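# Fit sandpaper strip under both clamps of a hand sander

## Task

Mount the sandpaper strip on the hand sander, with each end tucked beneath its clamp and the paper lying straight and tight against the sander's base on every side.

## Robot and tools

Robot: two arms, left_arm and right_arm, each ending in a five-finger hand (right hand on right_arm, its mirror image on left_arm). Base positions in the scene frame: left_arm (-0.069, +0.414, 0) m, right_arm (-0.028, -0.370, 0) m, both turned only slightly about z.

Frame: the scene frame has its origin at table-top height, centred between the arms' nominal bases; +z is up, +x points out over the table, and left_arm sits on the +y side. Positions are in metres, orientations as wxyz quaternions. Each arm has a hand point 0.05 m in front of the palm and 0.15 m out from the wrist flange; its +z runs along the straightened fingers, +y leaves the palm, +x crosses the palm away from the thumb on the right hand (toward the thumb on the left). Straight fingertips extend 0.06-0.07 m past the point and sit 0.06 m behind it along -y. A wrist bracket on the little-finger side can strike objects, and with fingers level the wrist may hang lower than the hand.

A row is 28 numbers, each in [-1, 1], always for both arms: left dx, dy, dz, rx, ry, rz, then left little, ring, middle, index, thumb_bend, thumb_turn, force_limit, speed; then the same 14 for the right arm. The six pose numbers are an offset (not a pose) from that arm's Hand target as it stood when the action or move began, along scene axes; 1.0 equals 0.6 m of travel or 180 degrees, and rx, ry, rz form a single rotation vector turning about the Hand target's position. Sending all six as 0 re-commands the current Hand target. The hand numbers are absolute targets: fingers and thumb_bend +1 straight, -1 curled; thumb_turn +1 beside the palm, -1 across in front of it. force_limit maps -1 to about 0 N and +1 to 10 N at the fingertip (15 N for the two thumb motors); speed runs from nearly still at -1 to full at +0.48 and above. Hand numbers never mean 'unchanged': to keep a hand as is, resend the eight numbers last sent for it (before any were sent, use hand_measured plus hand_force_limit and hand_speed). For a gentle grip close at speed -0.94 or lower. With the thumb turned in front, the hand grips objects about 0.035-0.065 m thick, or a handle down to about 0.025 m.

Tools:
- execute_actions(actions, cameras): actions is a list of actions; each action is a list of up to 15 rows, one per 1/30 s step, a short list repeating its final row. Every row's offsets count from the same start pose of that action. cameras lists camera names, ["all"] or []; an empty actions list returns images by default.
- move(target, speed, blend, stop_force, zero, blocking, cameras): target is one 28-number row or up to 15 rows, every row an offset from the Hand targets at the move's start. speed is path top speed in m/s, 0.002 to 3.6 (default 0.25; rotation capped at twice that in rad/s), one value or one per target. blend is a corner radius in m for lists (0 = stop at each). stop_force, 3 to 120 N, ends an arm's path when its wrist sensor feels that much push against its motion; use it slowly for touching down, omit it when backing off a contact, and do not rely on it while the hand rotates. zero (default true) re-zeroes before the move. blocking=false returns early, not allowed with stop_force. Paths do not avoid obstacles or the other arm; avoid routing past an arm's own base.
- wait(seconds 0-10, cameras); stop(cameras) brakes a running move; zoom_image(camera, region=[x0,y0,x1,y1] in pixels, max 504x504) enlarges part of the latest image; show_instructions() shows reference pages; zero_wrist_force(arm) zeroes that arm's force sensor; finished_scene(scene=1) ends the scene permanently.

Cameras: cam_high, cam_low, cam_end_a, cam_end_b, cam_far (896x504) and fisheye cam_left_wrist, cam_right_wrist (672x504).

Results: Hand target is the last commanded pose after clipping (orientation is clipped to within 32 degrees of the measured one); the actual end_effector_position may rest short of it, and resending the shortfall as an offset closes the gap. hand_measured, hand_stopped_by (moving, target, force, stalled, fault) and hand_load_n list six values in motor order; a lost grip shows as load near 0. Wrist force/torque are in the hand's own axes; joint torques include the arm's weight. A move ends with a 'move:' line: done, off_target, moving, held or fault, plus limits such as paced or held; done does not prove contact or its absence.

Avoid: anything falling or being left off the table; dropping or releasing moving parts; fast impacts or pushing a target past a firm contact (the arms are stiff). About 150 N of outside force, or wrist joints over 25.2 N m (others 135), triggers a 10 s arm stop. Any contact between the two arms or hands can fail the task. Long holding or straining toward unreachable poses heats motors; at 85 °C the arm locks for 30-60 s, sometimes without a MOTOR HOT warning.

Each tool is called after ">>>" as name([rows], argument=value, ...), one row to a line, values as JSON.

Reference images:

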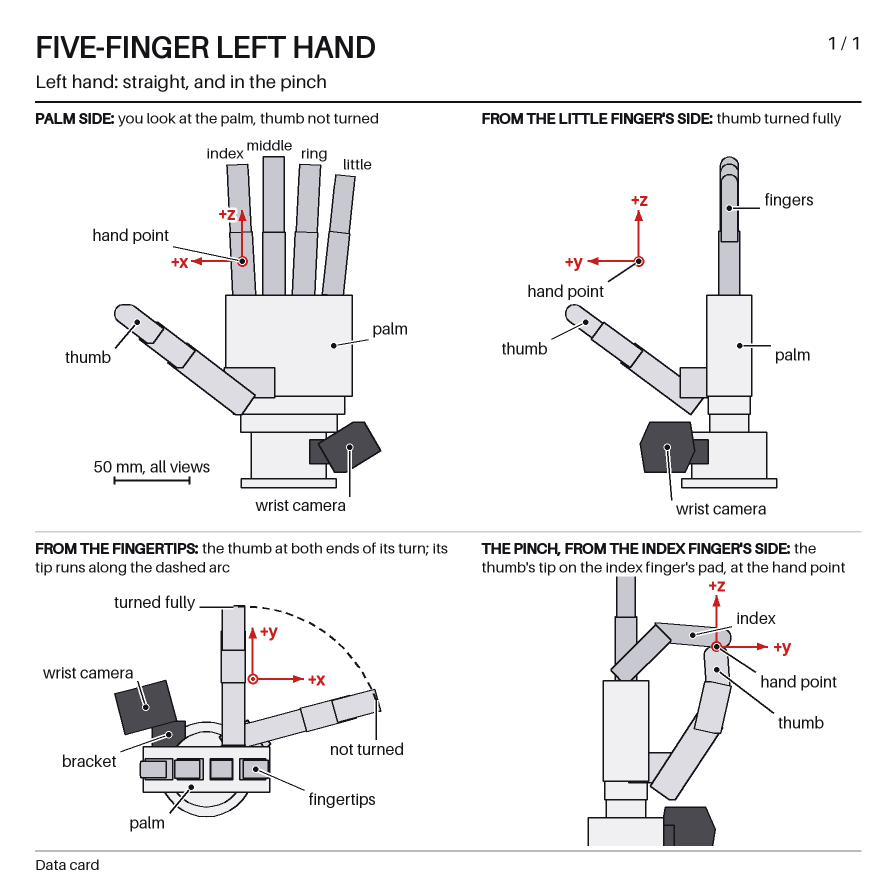

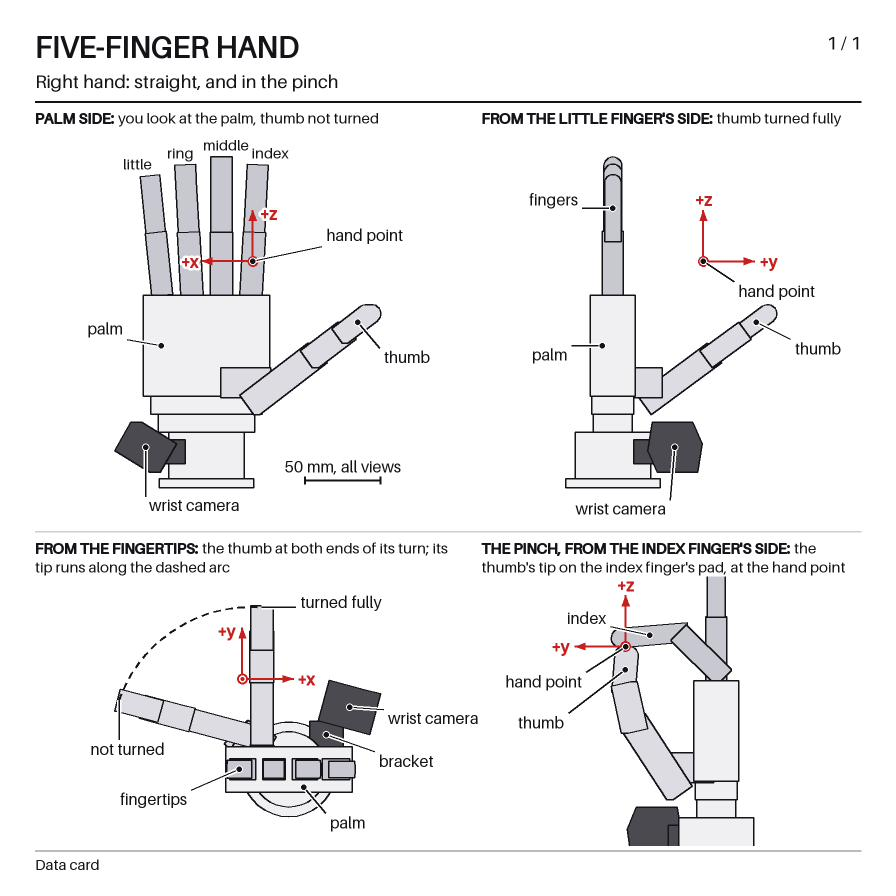

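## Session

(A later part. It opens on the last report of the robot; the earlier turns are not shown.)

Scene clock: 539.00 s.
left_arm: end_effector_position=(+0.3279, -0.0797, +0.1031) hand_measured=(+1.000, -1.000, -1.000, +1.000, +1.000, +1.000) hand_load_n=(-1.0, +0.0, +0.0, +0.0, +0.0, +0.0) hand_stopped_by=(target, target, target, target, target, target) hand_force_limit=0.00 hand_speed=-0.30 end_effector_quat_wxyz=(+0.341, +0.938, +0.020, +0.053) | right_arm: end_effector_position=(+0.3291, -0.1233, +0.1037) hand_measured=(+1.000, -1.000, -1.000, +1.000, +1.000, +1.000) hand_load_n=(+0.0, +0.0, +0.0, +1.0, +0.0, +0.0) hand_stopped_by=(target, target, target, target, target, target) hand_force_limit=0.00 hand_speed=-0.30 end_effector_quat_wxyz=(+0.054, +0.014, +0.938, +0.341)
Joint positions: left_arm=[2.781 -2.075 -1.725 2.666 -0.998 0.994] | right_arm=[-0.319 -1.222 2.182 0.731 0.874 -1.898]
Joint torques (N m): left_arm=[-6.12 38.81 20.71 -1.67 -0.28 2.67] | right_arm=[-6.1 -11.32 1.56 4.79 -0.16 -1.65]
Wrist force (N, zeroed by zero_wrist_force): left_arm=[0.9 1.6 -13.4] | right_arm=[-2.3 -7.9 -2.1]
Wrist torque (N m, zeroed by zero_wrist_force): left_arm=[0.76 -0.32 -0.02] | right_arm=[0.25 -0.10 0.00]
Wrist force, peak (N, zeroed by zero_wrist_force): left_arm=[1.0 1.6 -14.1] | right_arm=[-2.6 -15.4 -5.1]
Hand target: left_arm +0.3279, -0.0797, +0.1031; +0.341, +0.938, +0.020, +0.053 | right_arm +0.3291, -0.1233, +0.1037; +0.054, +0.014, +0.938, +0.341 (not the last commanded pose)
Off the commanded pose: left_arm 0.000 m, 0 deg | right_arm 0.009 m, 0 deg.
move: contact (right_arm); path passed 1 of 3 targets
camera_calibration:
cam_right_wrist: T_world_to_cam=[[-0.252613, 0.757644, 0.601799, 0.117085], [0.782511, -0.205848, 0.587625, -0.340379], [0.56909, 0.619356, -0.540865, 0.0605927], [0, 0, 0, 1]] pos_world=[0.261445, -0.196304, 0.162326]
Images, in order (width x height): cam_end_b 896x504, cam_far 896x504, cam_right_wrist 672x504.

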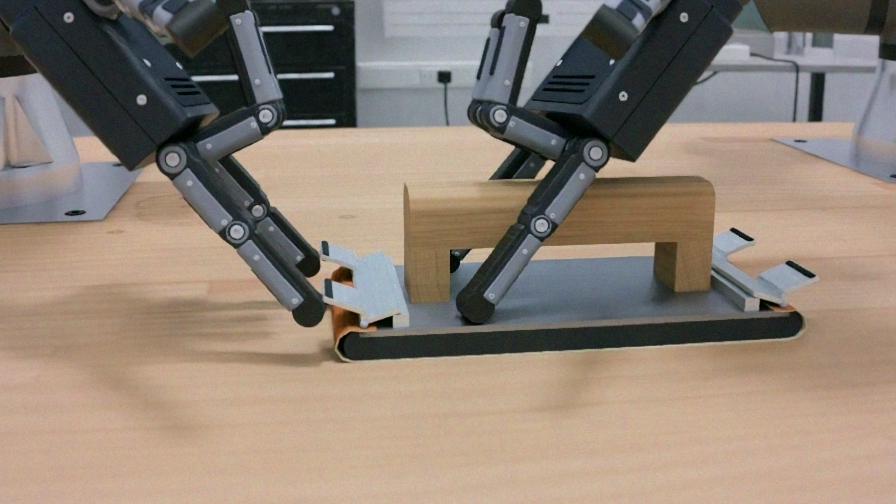

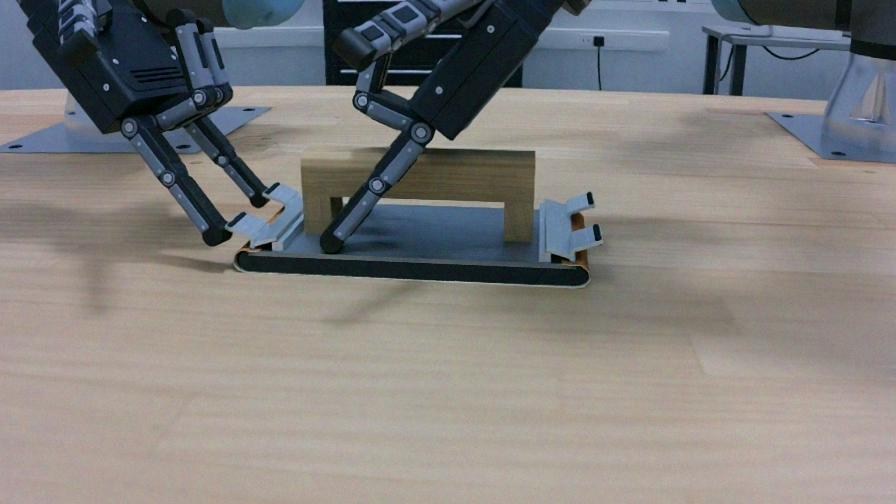

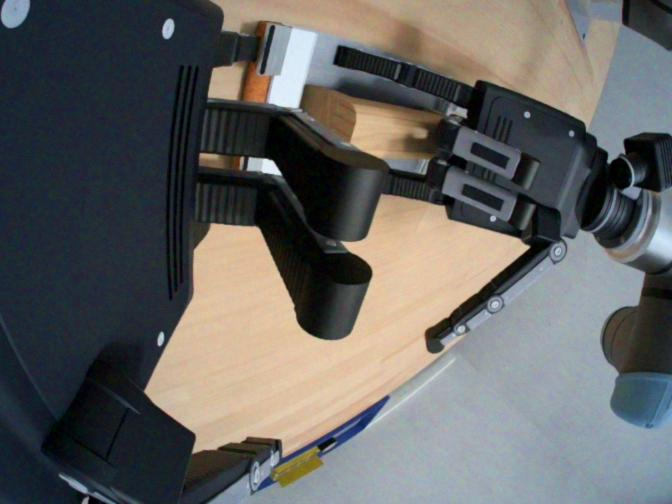

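>>> move([
  [0,0,0,0,0,0,1,-1,-1,1,1,1,0,-0.3,0,0,0.0133,0,0,0,1,-1,-1,1,1,1,0,-0.3],
], speed=0.01, stop_force=8, cameras=["cam_end_b","cam_far"])

>>> zoom_image(camera="cam_end_b", region=[240, 180, 480, 380])

Scene clock: 543.07 s.
left_arm: end_effector_position=(+0.3279, -0.0797, +0.1031) hand_measured=(+1.000, -1.000, -1.000, +1.000, +1.000, +1.000) hand_load_n=(-0.5, +0.0, +0.0, -0.5, +0.0, +0.0) hand_stopped_by=(target, target, target, target, target, target) hand_force_limit=0.00 hand_speed=-0.30 end_effector_quat_wxyz=(+0.341, +0.938, +0.020, +0.053) | right_arm: end_effector_position=(+0.3290, -0.1233, +0.1055) hand_measured=(+1.000, -1.000, -1.000, +1.000, +1.000, +1.000) hand_load_n=(+0.0, +0.0, +0.0, +2.5, +0.0, +0.0) hand_stopped_by=(target, target, target, target, target, target) hand_force_limit=0.00 hand_speed=-0.30 end_effector_quat_wxyz=(+0.054, +0.014, +0.938, +0.341)
Joint positions: left_arm=[2.781 -2.075 -1.725 2.666 -0.998 0.994] | right_arm=[-0.319 -1.227 2.181 0.737 0.874 -1.898]
Joint torques (N m): left_arm=[-7.33 25.01 14.63 -0.81 1.61 2.69] | right_arm=[-4.23 -13.46 0.22 2.2 -3.49 -1.26]
Wrist force (N, zeroed by zero_wrist_force): left_arm=[2.8 2.3 -13.9] | right_arm=[-1.6 -15.6 -1.5]
Wrist torque (N m, zeroed by zero_wrist_force): left_arm=[0.78 -0.18 0.10] | right_arm=[0.30 -0.05 -0.04]
Wrist force, peak (N, zeroed by zero_wrist_force): left_arm=[2.8 2.3 -17.1] | right_arm=[0.2 -18.3 0.5]
Hand target: left_arm +0.3279, -0.0797, +0.1031; +0.341, +0.938, +0.020, +0.053 | right_arm +0.3290, -0.1233, +0.1055; +0.054, +0.014, +0.938, +0.341 (not the last commanded pose)
Off the commanded pose: left_arm 0.000 m, 0 deg | right_arm 0.006 m, 0 deg.
move: contact (right_arm)
Images, in order (width x height): cam_end_b 896x504, cam_far 896x504.

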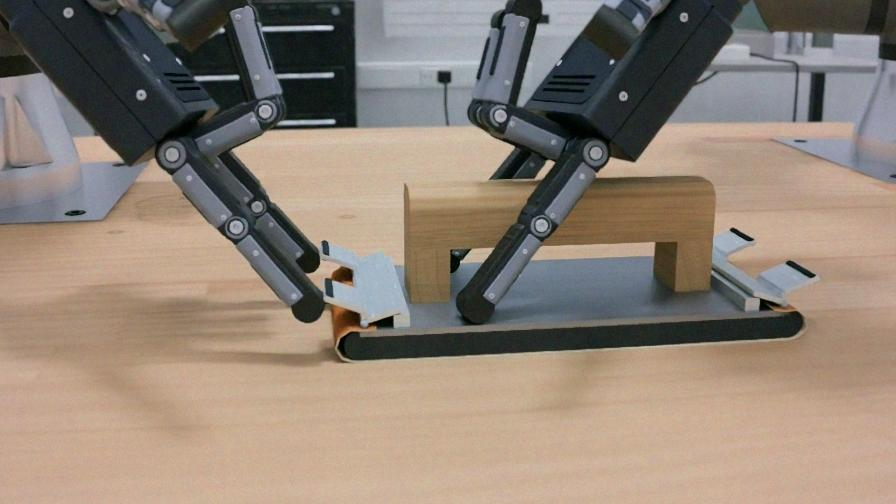

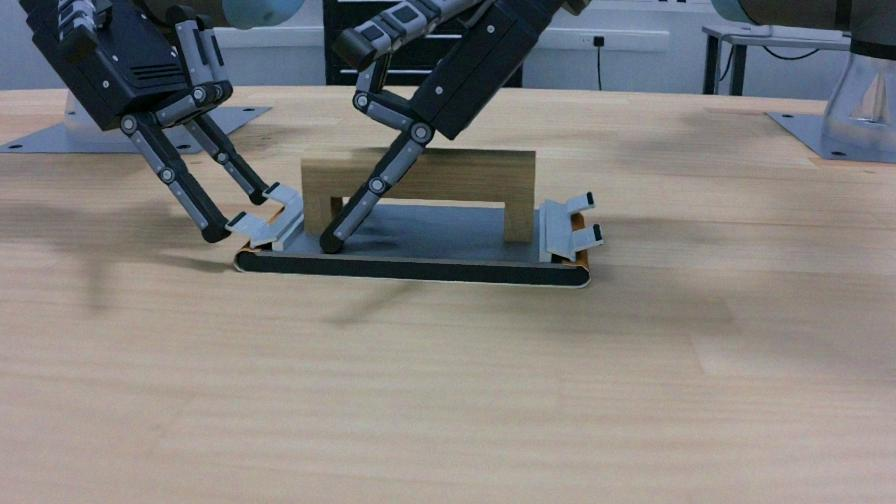

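Scaled by 2.100 from the camera's 896x504 image, which has a finer 1280x720 frame.

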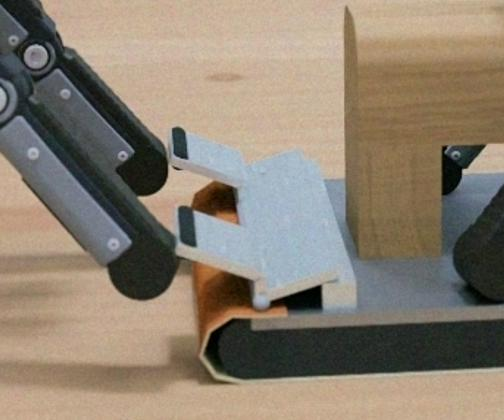

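>>> move([
  [0,0,0.002,0,0,0,1,-1,-1,1,1,1,0,-0.3,0,-0.05,0,0,0,0,1,-1,-1,1,1,1,0,-0.3],
  [0,0,0.002,0,0,0,1,-1,-1,1,1,1,0,-0.3,0.0133,-0.0537,-0.0133,0.0278,0.0267,0.0274,1,1,1,1,1,1,0,-0.3],
], speed=0.06, cameras=["cam_end_b","cam_right_wrist","cam_end_a"])

>>> zoom_image(camera="cam_end_b", region=[300, 240, 440, 380])

>>> zoom_image(camera="cam_right_wrist", region=[180, 0, 440, 220])

>>> zoom_image(camera="cam_end_a", region=[275, 285, 345, 355])

Scene clock: 587.83 s.
left_arm: end_effector_position=(+0.3279, -0.0797, +0.1043) hand_measured=(+1.000, -1.000, -1.000, +1.000, +1.000, +1.000) hand_load_n=(+0.0, +0.0, +0.0, +0.0, +0.0, +0.0) hand_stopped_by=(target, target, target, target, target, target) hand_force_limit=0.00 hand_speed=-0.30 end_effector_quat_wxyz=(+0.341, +0.938, +0.020, +0.053) | right_arm: end_effector_position=(+0.3370, -0.1555, +0.0976) hand_measured=(+1.000, +1.000, +1.000, +1.000, +1.000, +1.000) hand_load_n=(+0.0, +0.0, +0.0, +0.0, +0.0, +0.0) hand_stopped_by=(target, target, target, target, target, target) hand_force_limit=0.00 hand_speed=-0.30 end_effector_quat_wxyz=(-0.001, -0.009, +0.924, +0.383)
Joint positions: left_arm=[2.781 -2.074 -1.724 2.664 -0.998 0.994] | right_arm=[-0.427 -1.061 2.113 0.917 0.874 -2.159]
Joint torques (N m): left_arm=[-7.15 49.42 24.23 -4.48 1.6 2.44] | right_arm=[8.86 -16.43 -15.25 2.24 -2.29 -1.4]
Wrist force (N, zeroed by zero_wrist_force): left_arm=[-0.4 -0.3 0.2] | right_arm=[0.1 -0.8 -0.2]
Wrist torque (N m, zeroed by zero_wrist_force): left_arm=[-0.07 0.06 -0.02] | right_arm=[-0.10 -0.02 0.15]
Wrist force, peak (N, zeroed by zero_wrist_force): left_arm=[2.7 2.5 -14.2] | right_arm=[-1.7 -16.3 -1.0]
Hand target: left_arm +0.3279, -0.0797, +0.1043; +0.341, +0.938, +0.020, +0.053 | right_arm +0.3370, -0.1555, +0.0975; -0.001, -0.009, +0.924, +0.383
Off the commanded pose: left_arm 0.000 m, 0 deg | right_arm 0.000 m, 0 deg.
move: done
camera_calibration:
cam_right_wrist: T_world_to_cam=[[-0.260223, 0.679251, 0.686223, 0.129319], [0.845234, -0.183314, 0.501972, -0.358763], [0.466759, 0.710644, -0.526423, 0.119928], [0, 0, 0, 1]] pos_world=[0.280913, -0.238832, 0.154481]
Images, in order (width x height): cam_end_a 896x504, cam_end_b 896x504, cam_right_wrist 672x504.

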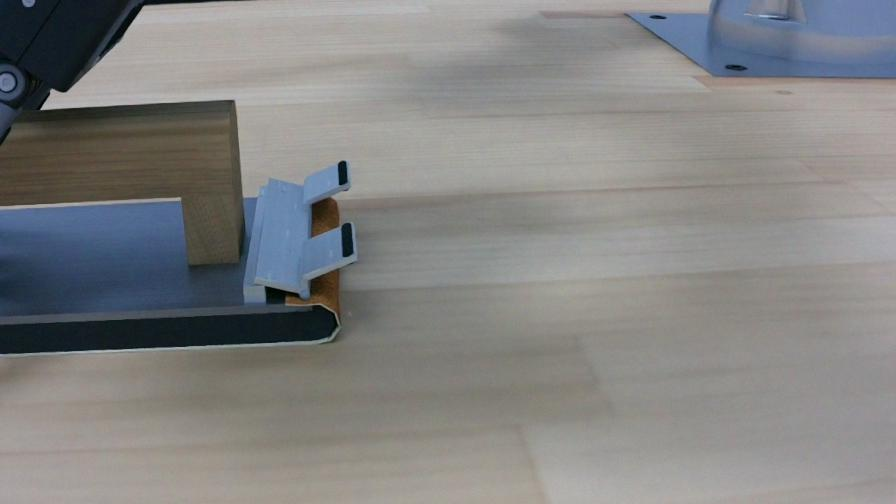

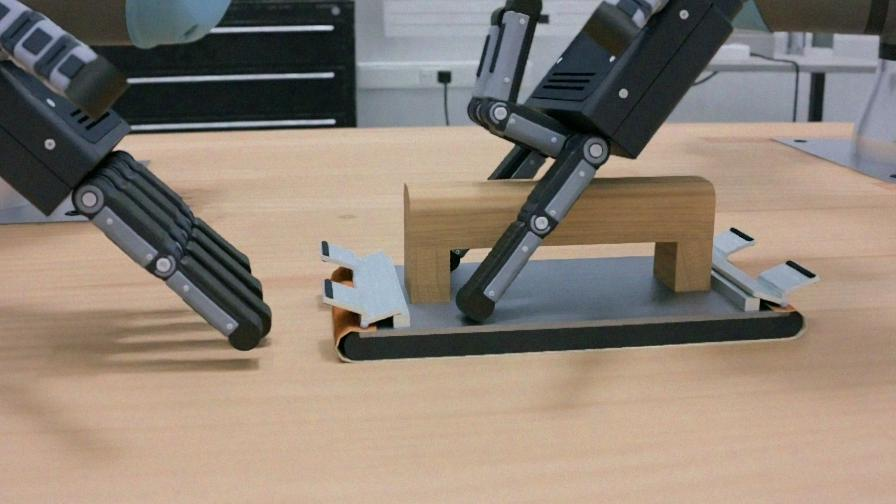

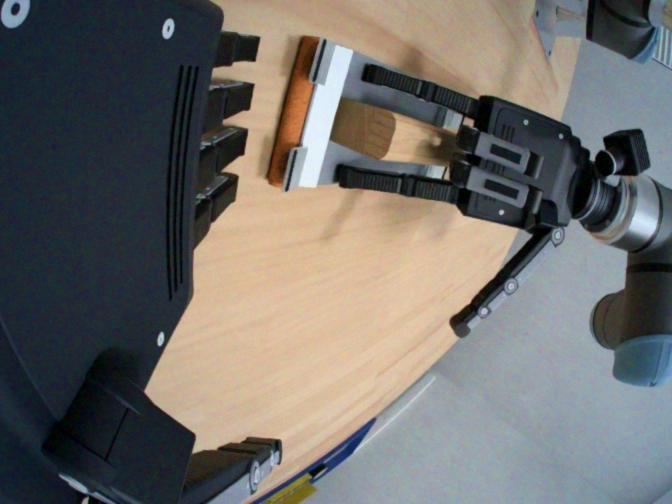

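Scaled by 3.600 from the camera's 896x504 image, which has a finer 1280x720 frame.

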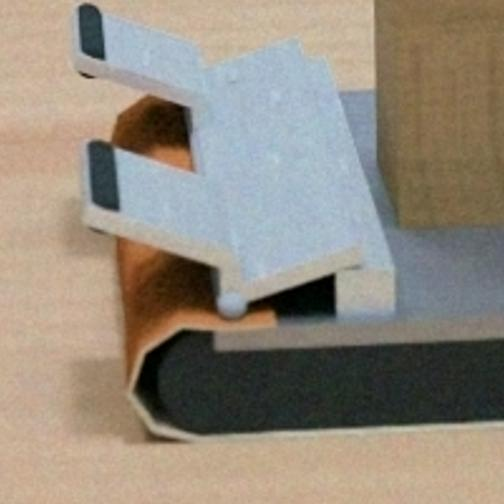

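Scaled by 1.938 from the camera's 672x504 image, which has a finer 960x720 frame.

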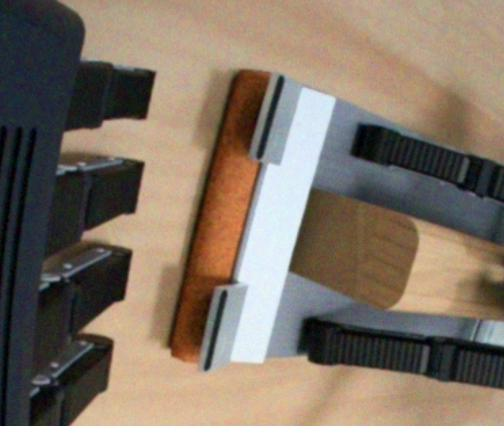

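Scaled by 7.200 from the camera's 896x504 image, which has a finer 1280x720 frame.

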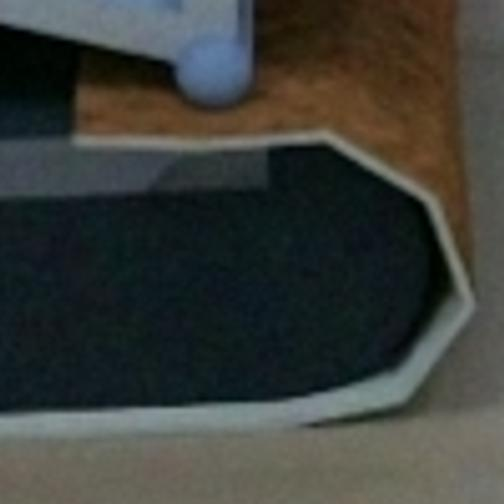

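>>> zero_wrist_force(arm="right_arm")

>>> move([
  [0,-0.04,0,0,0,0,1,-1,-1,1,1,1,0,-0.3,0,0.02,-0.0042,0,0,0,1,1,1,1,1,1,0,-0.3],
], speed=0.012, stop_force=3, cameras=["cam_end_b","cam_right_wrist","cam_far"])

>>> zoom_image(camera="cam_end_b", region=[240, 220, 480, 380])

>>> zoom_image(camera="cam_right_wrist", region=[180, 0, 440, 220])

Wrist force sensor zeroed.

Scene clock: 593.87 s.
left_arm: end_effector_position=(+0.3279, -0.1037, +0.1043) hand_measured=(+1.000, -1.000, -1.000, +1.000, +1.000, +1.000) hand_load_n=(+0.0, +0.0, +0.0, +0.0, +0.0, +0.0) hand_stopped_by=(target, target, target, target, target, target) hand_force_limit=0.00 hand_speed=-0.30 end_effector_quat_wxyz=(+0.341, +0.938, +0.020, +0.053) | right_arm: end_effector_position=(+0.3370, -0.1435, +0.0950) hand_measured=(+1.000, +1.000, +1.000, +1.000, +1.000, +1.000) hand_load_n=(+0.0, +0.0, +0.0, +0.0, +0.0, +0.0) hand_stopped_by=(target, target, target, target, target, target) hand_force_limit=0.00 hand_speed=-0.30 end_effector_quat_wxyz=(-0.001, -0.009, +0.924, +0.383)
Joint positions: left_arm=[2.73 -2.099 -1.673 2.667 -1.02 0.94] | right_arm=[-0.392 -1.06 2.11 0.891 0.861 -2.116]
Joint torques (N m): left_arm=[-8.42 29.34 24.75 1.15 -0.75 -2.31] | right_arm=[10.26 -16.72 -16.43 0.8 -3.9 1.36]
Wrist force (N, zeroed by zero_wrist_force): left_arm=[-0.4 -1.6 -0.8] | right_arm=[0.5 0.3 0.7]
Wrist torque (N m, zeroed by zero_wrist_force): left_arm=[0.09 0.06 0.05] | right_arm=[0.01 -0.10 -0.14]
Wrist force, peak (N, zeroed by zero_wrist_force): left_arm=[-0.2 -2.1 -0.6] | right_arm=[0.5 0.0 0.8]
Hand target: left_arm +0.3279, -0.1037, +0.1043; +0.341, +0.938, +0.020, +0.053 | right_arm +0.3370, -0.1435, +0.0950; -0.001, -0.009, +0.924, +0.383
Off the commanded pose: left_arm 0.000 m, 0 deg | right_arm 0.000 m, 0 deg.
move: done
camera_calibration:
cam_right_wrist: T_world_to_cam=[[-0.260223, 0.679251, 0.686223, 0.122951], [0.845234, -0.183314, 0.501972, -0.355327], [0.466759, 0.710644, -0.526423, 0.110155], [0, 0, 0, 1]] pos_world=[0.280913, -0.226932, 0.151981]
Images, in order (width x height): cam_end_b 896x504, cam_far 896x504, cam_right_wrist 672x504.

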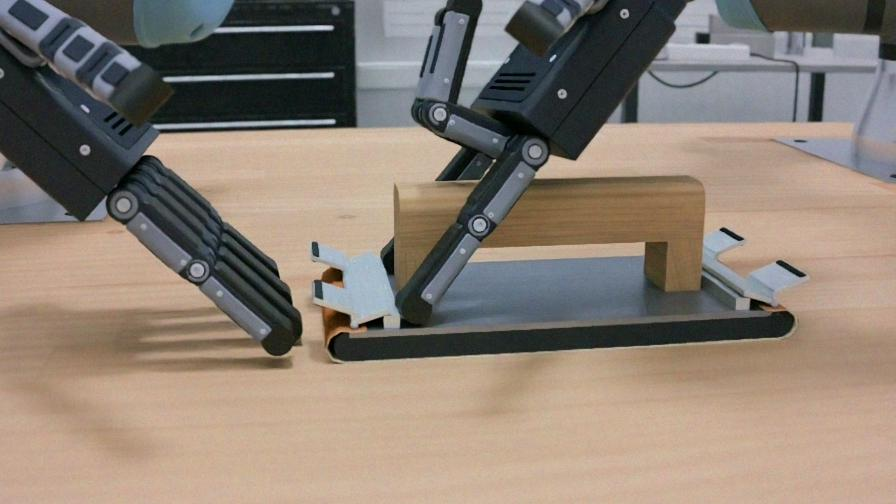

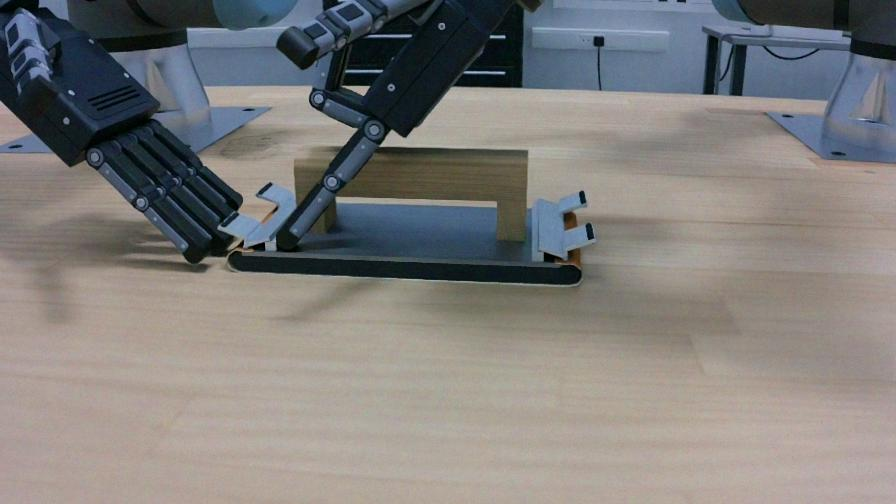

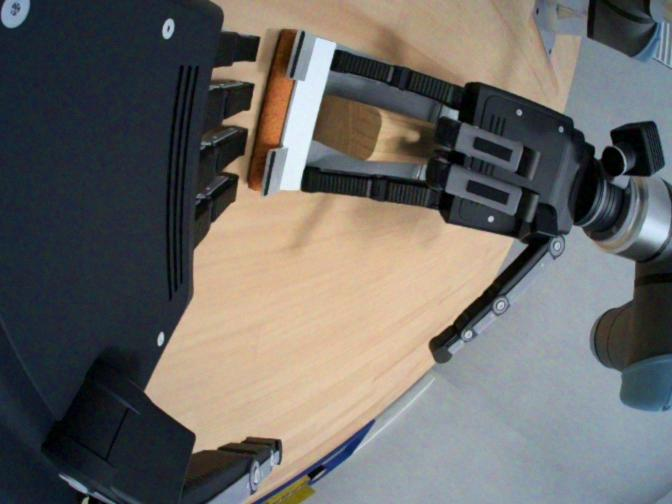

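Scaled by 2.100 from the camera's 896x504 image, which has a finer 1280x720 frame.

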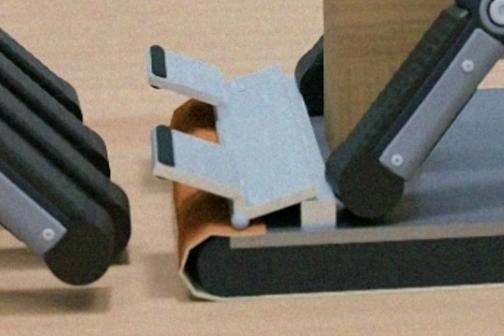

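Scaled by 1.938 from the camera's 672x504 image, which has a finer 960x720 frame.

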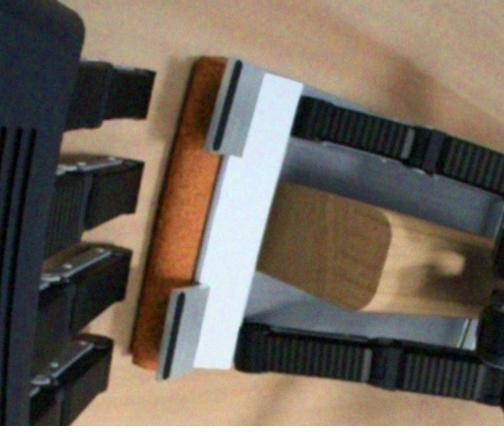

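>>> move([
  [0,0,0,0,0,0,1,-1,-1,1,1,1,0,-0.3,0,0.02,0,0,0,0,1,1,1,1,1,1,0,-0.3],
], speed=0.01, stop_force=8, cameras=["cam_end_b","cam_end_a"])

>>> zoom_image(camera="cam_end_b", region=[280, 240, 440, 380])

>>> zoom_image(camera="cam_end_a", region=[265, 285, 335, 355])

Scene clock: 598.10 s.
left_arm: end_effector_position=(+0.3279, -0.1037, +0.1043) hand_measured=(+1.000, -1.000, -1.000, +1.000, +1.000, +1.000) hand_load_n=(+0.5, +0.0, +0.0, +0.5, +0.0, +0.0) hand_stopped_by=(target, target, target, target, target, target) hand_force_limit=0.00 hand_speed=-0.30 end_effector_quat_wxyz=(+0.341, +0.938, +0.020, +0.053) | right_arm: end_effector_position=(+0.3370, -0.1315, +0.0950) hand_measured=(+1.000, +1.000, +1.000, +1.000, +1.000, +1.000) hand_load_n=(+0.0, +0.0, +1.0, +0.0, +0.0, +0.0) hand_stopped_by=(target, target, target, target, target, target) hand_force_limit=0.00 hand_speed=-0.30 end_effector_quat_wxyz=(-0.001, -0.009, +0.924, +0.383)
Joint positions: left_arm=[2.73 -2.099 -1.673 2.667 -1.02 0.94] | right_arm=[-0.356 -1.065 2.105 0.871 0.848 -2.071]
Joint torques (N m): left_arm=[-8.89 29.88 24.81 1.12 1.23 -2.32] | right_arm=[12.74 -40.02 -15.73 1.28 -5.23 1.29]
Wrist force (N, zeroed by zero_wrist_force): left_arm=[0.0 -4.5 -4.0] | right_arm=[-0.6 -6.3 -4.3]
Wrist torque (N m, zeroed by zero_wrist_force): left_arm=[0.30 -0.05 0.16] | right_arm=[0.40 0.03 -0.37]
Wrist force, peak (N, zeroed by zero_wrist_force): left_arm=[0.0 -4.5 -4.0] | right_arm=[-0.3 -7.0 -4.4]
Hand target: left_arm +0.3279, -0.1037, +0.1043; +0.341, +0.938, +0.020, +0.053 | right_arm +0.3370, -0.1315, +0.0950; -0.001, -0.009, +0.924, +0.383
Off the commanded pose: left_arm 0.000 m, 0 deg | right_arm 0.000 m, 0 deg.
move: done
Images, in order (width x height): cam_end_a 896x504, cam_end_b 896x504.

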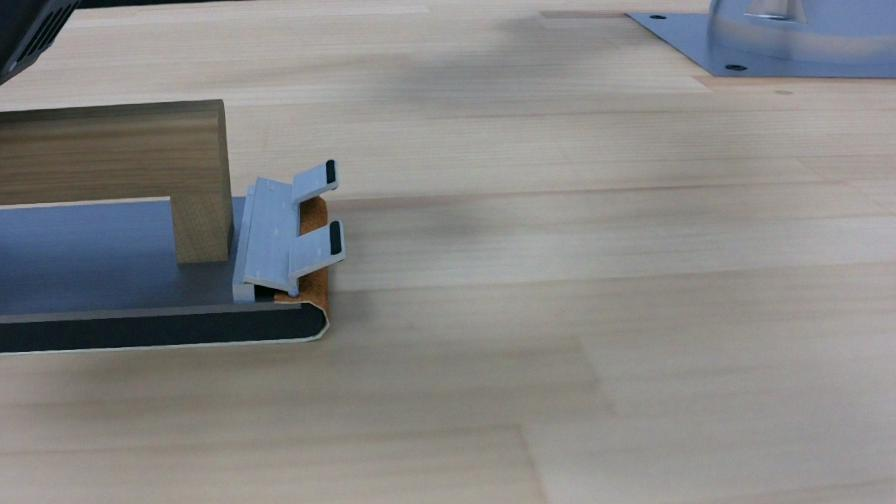

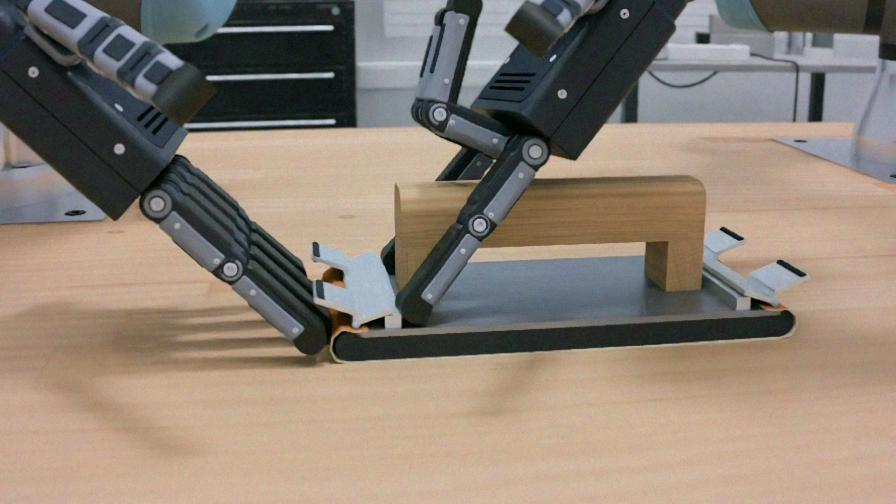

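Scaled by 3.150 from the camera's 896x504 image, which has a finer 1280x720 frame.

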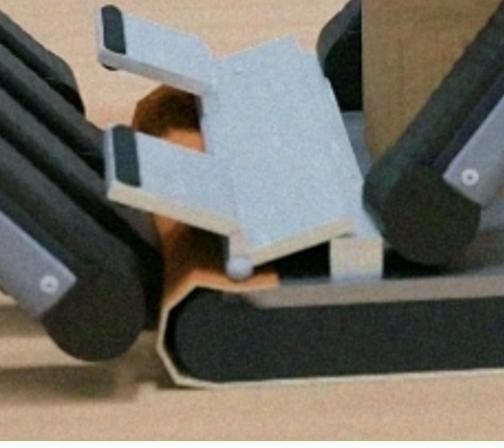

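Scaled by 7.200 from the camera's 896x504 image, which has a finer 1280x720 frame.

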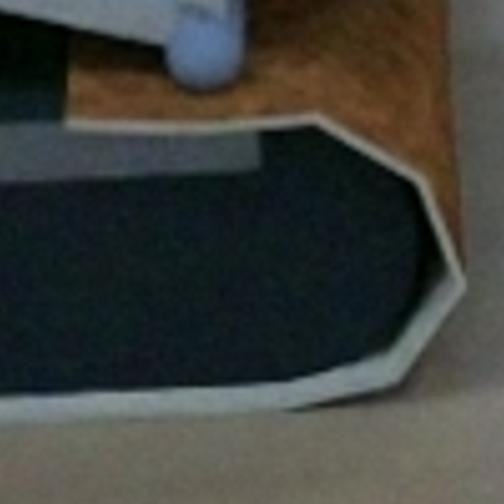

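>>> move([
  [0,0,0,0,0,0,1,-1,-1,1,1,1,0,-0.3,0,0.0133,0,0,0,0,1,1,1,1,1,1,0,-0.3],
], speed=0.006, stop_force=5, cameras=["cam_end_b","cam_end_a"])

>>> zoom_image(camera="cam_end_b", region=[280, 240, 440, 380])

>>> zoom_image(camera="cam_end_a", region=[265, 285, 335, 355])

Scene clock: 602.43 s.
left_arm: end_effector_position=(+0.3279, -0.1037, +0.1043) hand_measured=(+1.000, -1.000, -1.000, +1.000, +1.000, +1.000) hand_load_n=(+0.5, +0.0, +0.0, +0.5, -0.5, +0.0) hand_stopped_by=(target, target, target, target, target, target) hand_force_limit=0.00 hand_speed=-0.30 end_effector_quat_wxyz=(+0.341, +0.938, +0.020, +0.053) | right_arm: end_effector_position=(+0.3370, -0.1308, +0.0950) hand_measured=(+1.000, +1.000, +1.000, +1.000, +1.000, +1.000) hand_load_n=(+0.0, +0.0, +1.5, +0.5, +0.0, +0.0) hand_stopped_by=(target, target, target, target, target, target) hand_force_limit=0.00 hand_speed=-0.30 end_effector_quat_wxyz=(-0.001, -0.009, +0.924, +0.383)
Joint positions: left_arm=[2.73 -2.099 -1.673 2.667 -1.02 0.94] | right_arm=[-0.353 -1.065 2.105 0.87 0.847 -2.069]
Joint torques (N m): left_arm=[-8.33 29.43 24.98 1.19 2.77 -2.14] | right_arm=[-5.12 -16.28 3.84 4.61 -0.27 -1.56]
Wrist force (N, zeroed by zero_wrist_force): left_arm=[-0.8 -7.9 -6.9] | right_arm=[-1.0 -10.0 -6.6]
Wrist torque (N m, zeroed by zero_wrist_force): left_arm=[0.63 -0.12 0.14] | right_arm=[0.51 0.06 -0.34]
Wrist force, peak (N, zeroed by zero_wrist_force): left_arm=[-0.8 -9.0 -7.3] | right_arm=[-1.4 -11.1 -9.3]
Hand target: left_arm +0.3279, -0.1037, +0.1043; +0.341, +0.938, +0.020, +0.053 | right_arm +0.3370, -0.1308, +0.0950; -0.001, -0.009, +0.924, +0.383 (not the last commanded pose)
Off the commanded pose: left_arm 0.000 m, 0 deg | right_arm 0.007 m, 0 deg.
move: contact (right_arm)
Images, in order (width x height): cam_end_a 896x504, cam_end_b 896x504.

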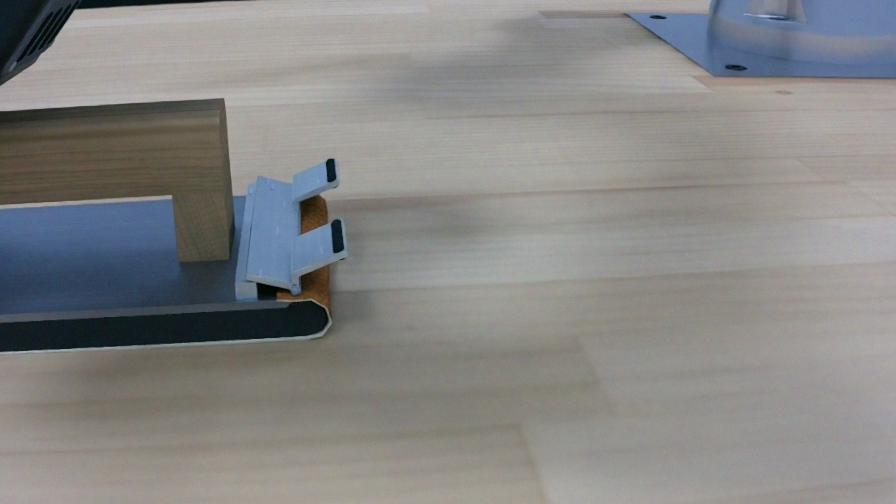

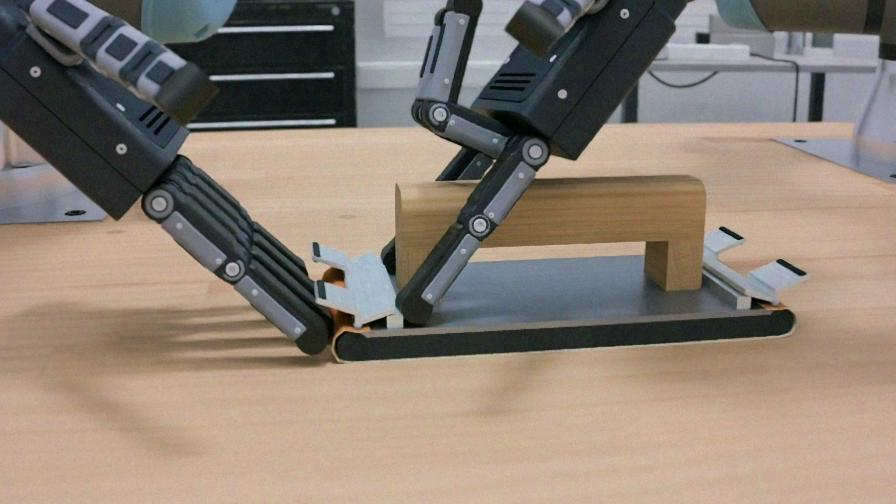

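Scaled by 3.150 from the camera's 896x504 image, which has a finer 1280x720 frame.

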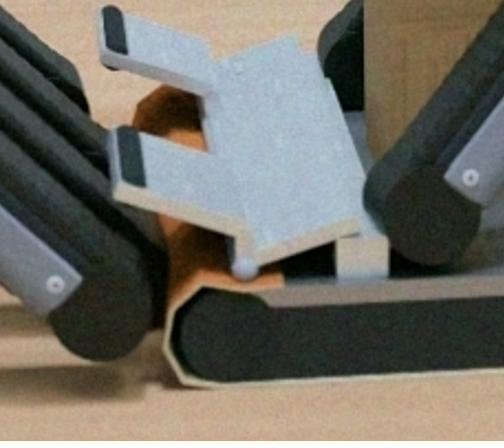

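Scaled by 7.200 from the camera's 896x504 image, which has a finer 1280x720 frame.

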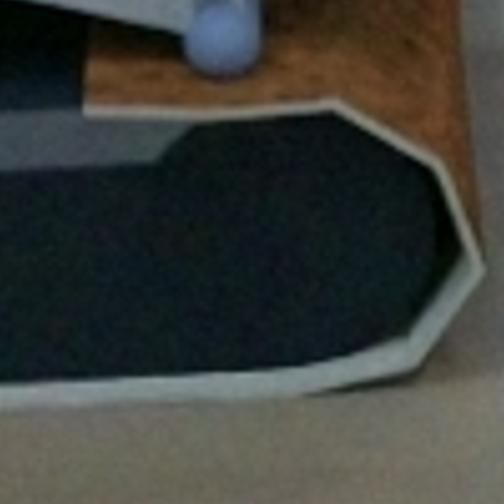

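>>> move([
  [0,0.01,0.01,0,0,0,1,-1,-1,1,1,1,0,-0.3,0,-0.0333,0,0,0,0,1,1,1,1,1,1,0,-0.3],
  [0,0.08,0.15,0,0,0,1,-1,-1,1,1,1,0,-0.3,0,-0.1,0.05,0,0,0,1,1,1,1,1,1,0,-0.3],
], speed=[0.03,0.12], blend=[0.004,0], cameras=["cam_end_b","cam_end_a","cam_right_wrist","cam_far","cam_low"])

>>> zoom_image(camera="cam_end_b", region=[315, 300, 385, 370])

>>> zoom_image(camera="cam_end_a", region=[265, 285, 335, 355])

>>> zoom_image(camera="cam_far", region=[210, 170, 610, 300])

Scene clock: 608.23 s.
left_arm: end_effector_position=(+0.3279, -0.0557, +0.1942) hand_measured=(+1.000, -1.000, -1.000, +1.000, +1.000, +1.000) hand_load_n=(+0.0, +0.0, +0.0, +0.0, +0.0, +0.0) hand_stopped_by=(target, target, target, target, target, target) hand_force_limit=0.00 hand_speed=-0.30 end_effector_quat_wxyz=(+0.341, +0.938, +0.020, +0.053) | right_arm: end_effector_position=(+0.3370, -0.1908, +0.1250) hand_measured=(+1.000, +1.000, +1.000, +1.000, +1.000, +1.000) hand_load_n=(+0.0, +0.0, +0.0, -0.5, +0.0, +0.0) hand_stopped_by=(target, target, target, target, target, target) hand_force_limit=0.00 hand_speed=-0.30 end_effector_quat_wxyz=(-0.001, -0.009, +0.924, +0.383)
Joint positions: left_arm=[2.834 -1.934 -1.676 2.444 -0.977 1.052] | right_arm=[-0.528 -1.111 2.109 1.045 0.917 -2.277]
Joint torques (N m): left_arm=[8.46 46.27 26.22 -4.75 2.6 2.76] | right_arm=[-8.88 -39.07 -16.79 3.97 1.87 -1.29]
Wrist force (N, zeroed by zero_wrist_force): left_arm=[-0.2 0.0 0.5] | right_arm=[0.0 -0.3 0.4]
Wrist torque (N m, zeroed by zero_wrist_force): left_arm=[-0.03 0.03 -0.13] | right_arm=[-0.08 -0.02 -0.01]
Wrist force, peak (N, zeroed by zero_wrist_force): left_arm=[-0.7 -8.4 -7.0] | right_arm=[-0.9 -10.1 -6.9]
Hand target: left_arm +0.3279, -0.0557, +0.1943; +0.341, +0.938, +0.020, +0.053 | right_arm +0.3370, -0.1908, +0.1250; -0.001, -0.009, +0.924, +0.383
Off the commanded pose: left_arm 0.000 m, 0 deg | right_arm 0.000 m, 0 deg.
move: done
camera_calibration:
cam_right_wrist: T_world_to_cam=[[-0.260223, 0.679251, 0.686223, 0.134425], [0.845234, -0.183314, 0.501972, -0.379038], [0.466759, 0.710644, -0.526423, 0.159491], [0, 0, 0, 1]] pos_world=[0.280913, -0.274132, 0.181981]
Images, in order (width x height): cam_low 896x504, cam_end_a 896x504, cam_end_b 896x504, cam_far 896x504, cam_right_wrist 672x504.

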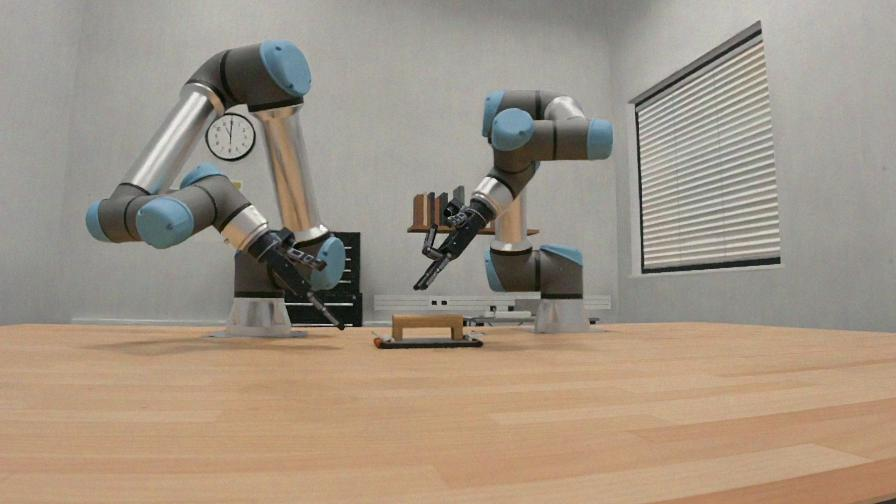

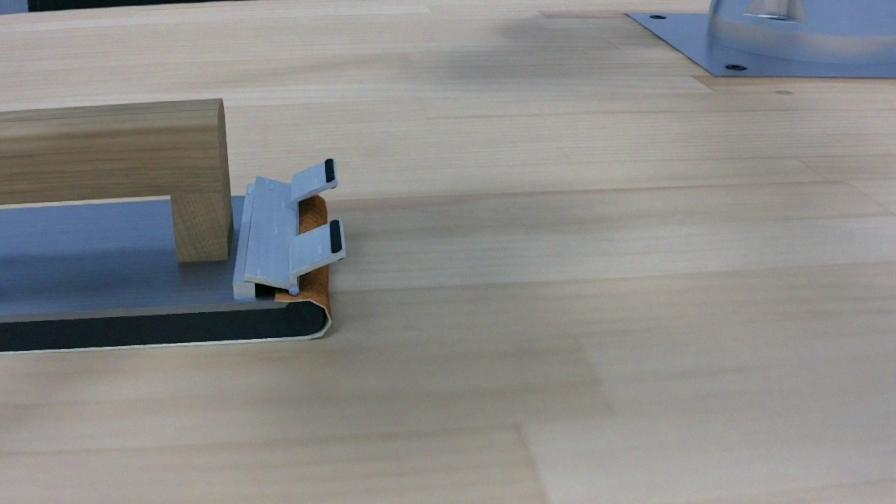

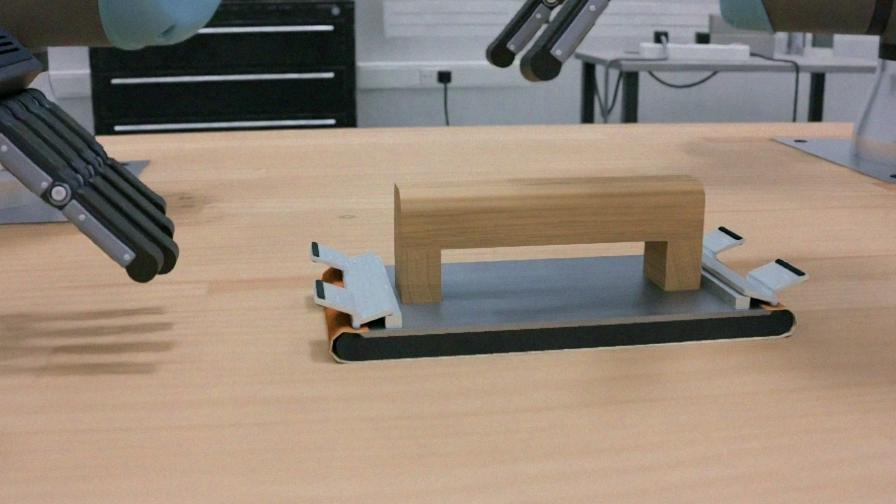

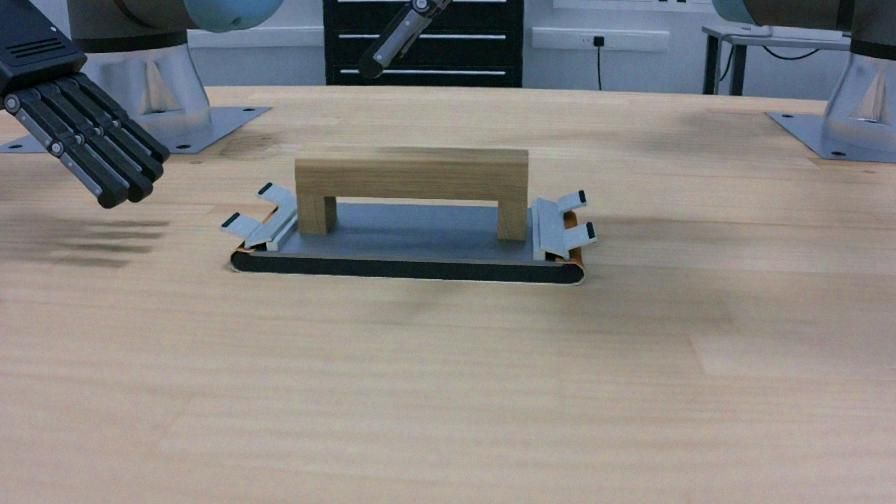

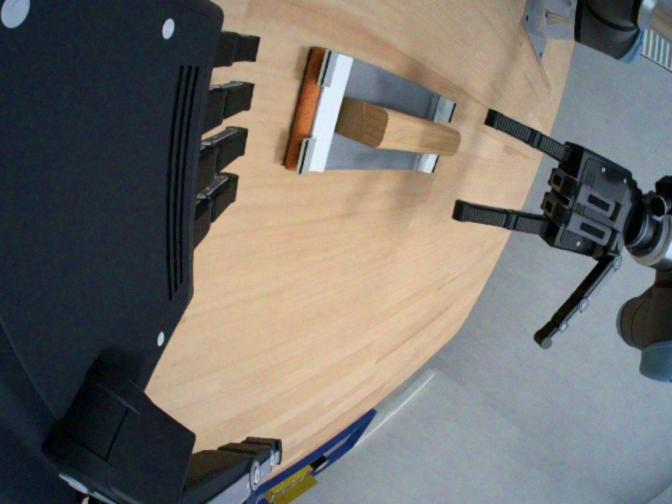

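Scaled by 7.200 from the camera's 896x504 image, which has a finer 1280x720 frame.

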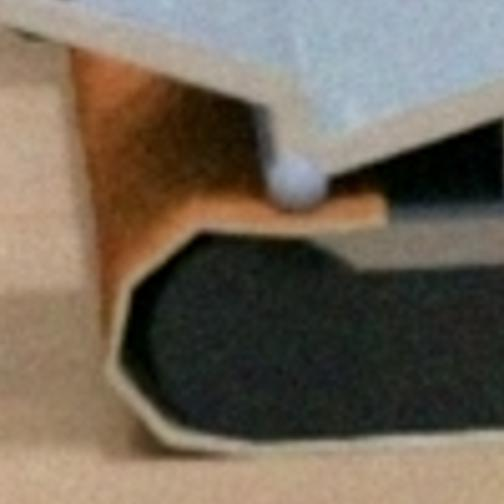

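Scaled by 7.200 from the camera's 896x504 image, which has a finer 1280x720 frame.

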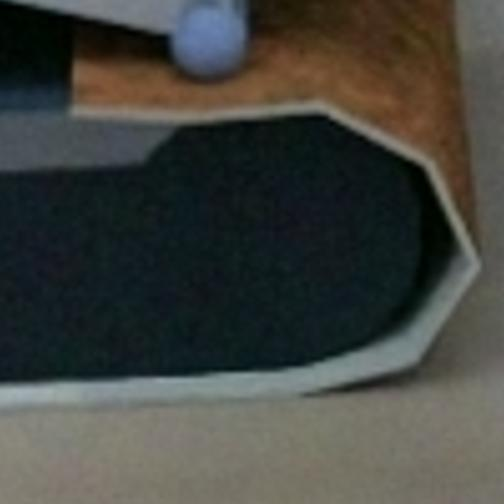

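Scaled by 1.260 from the camera's 896x504 image, which has a finer 1280x720 frame.

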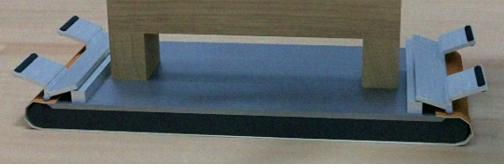

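>>> zoom_image(camera="cam_right_wrist", region=[260, 30, 480, 190])

Scaled by 2.291 from the camera's 672x504 image, which has a finer 960x720 frame.

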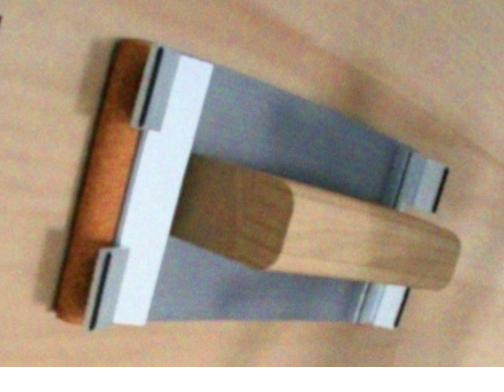

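>>> finished_scene()

The scene is finished: the task was done.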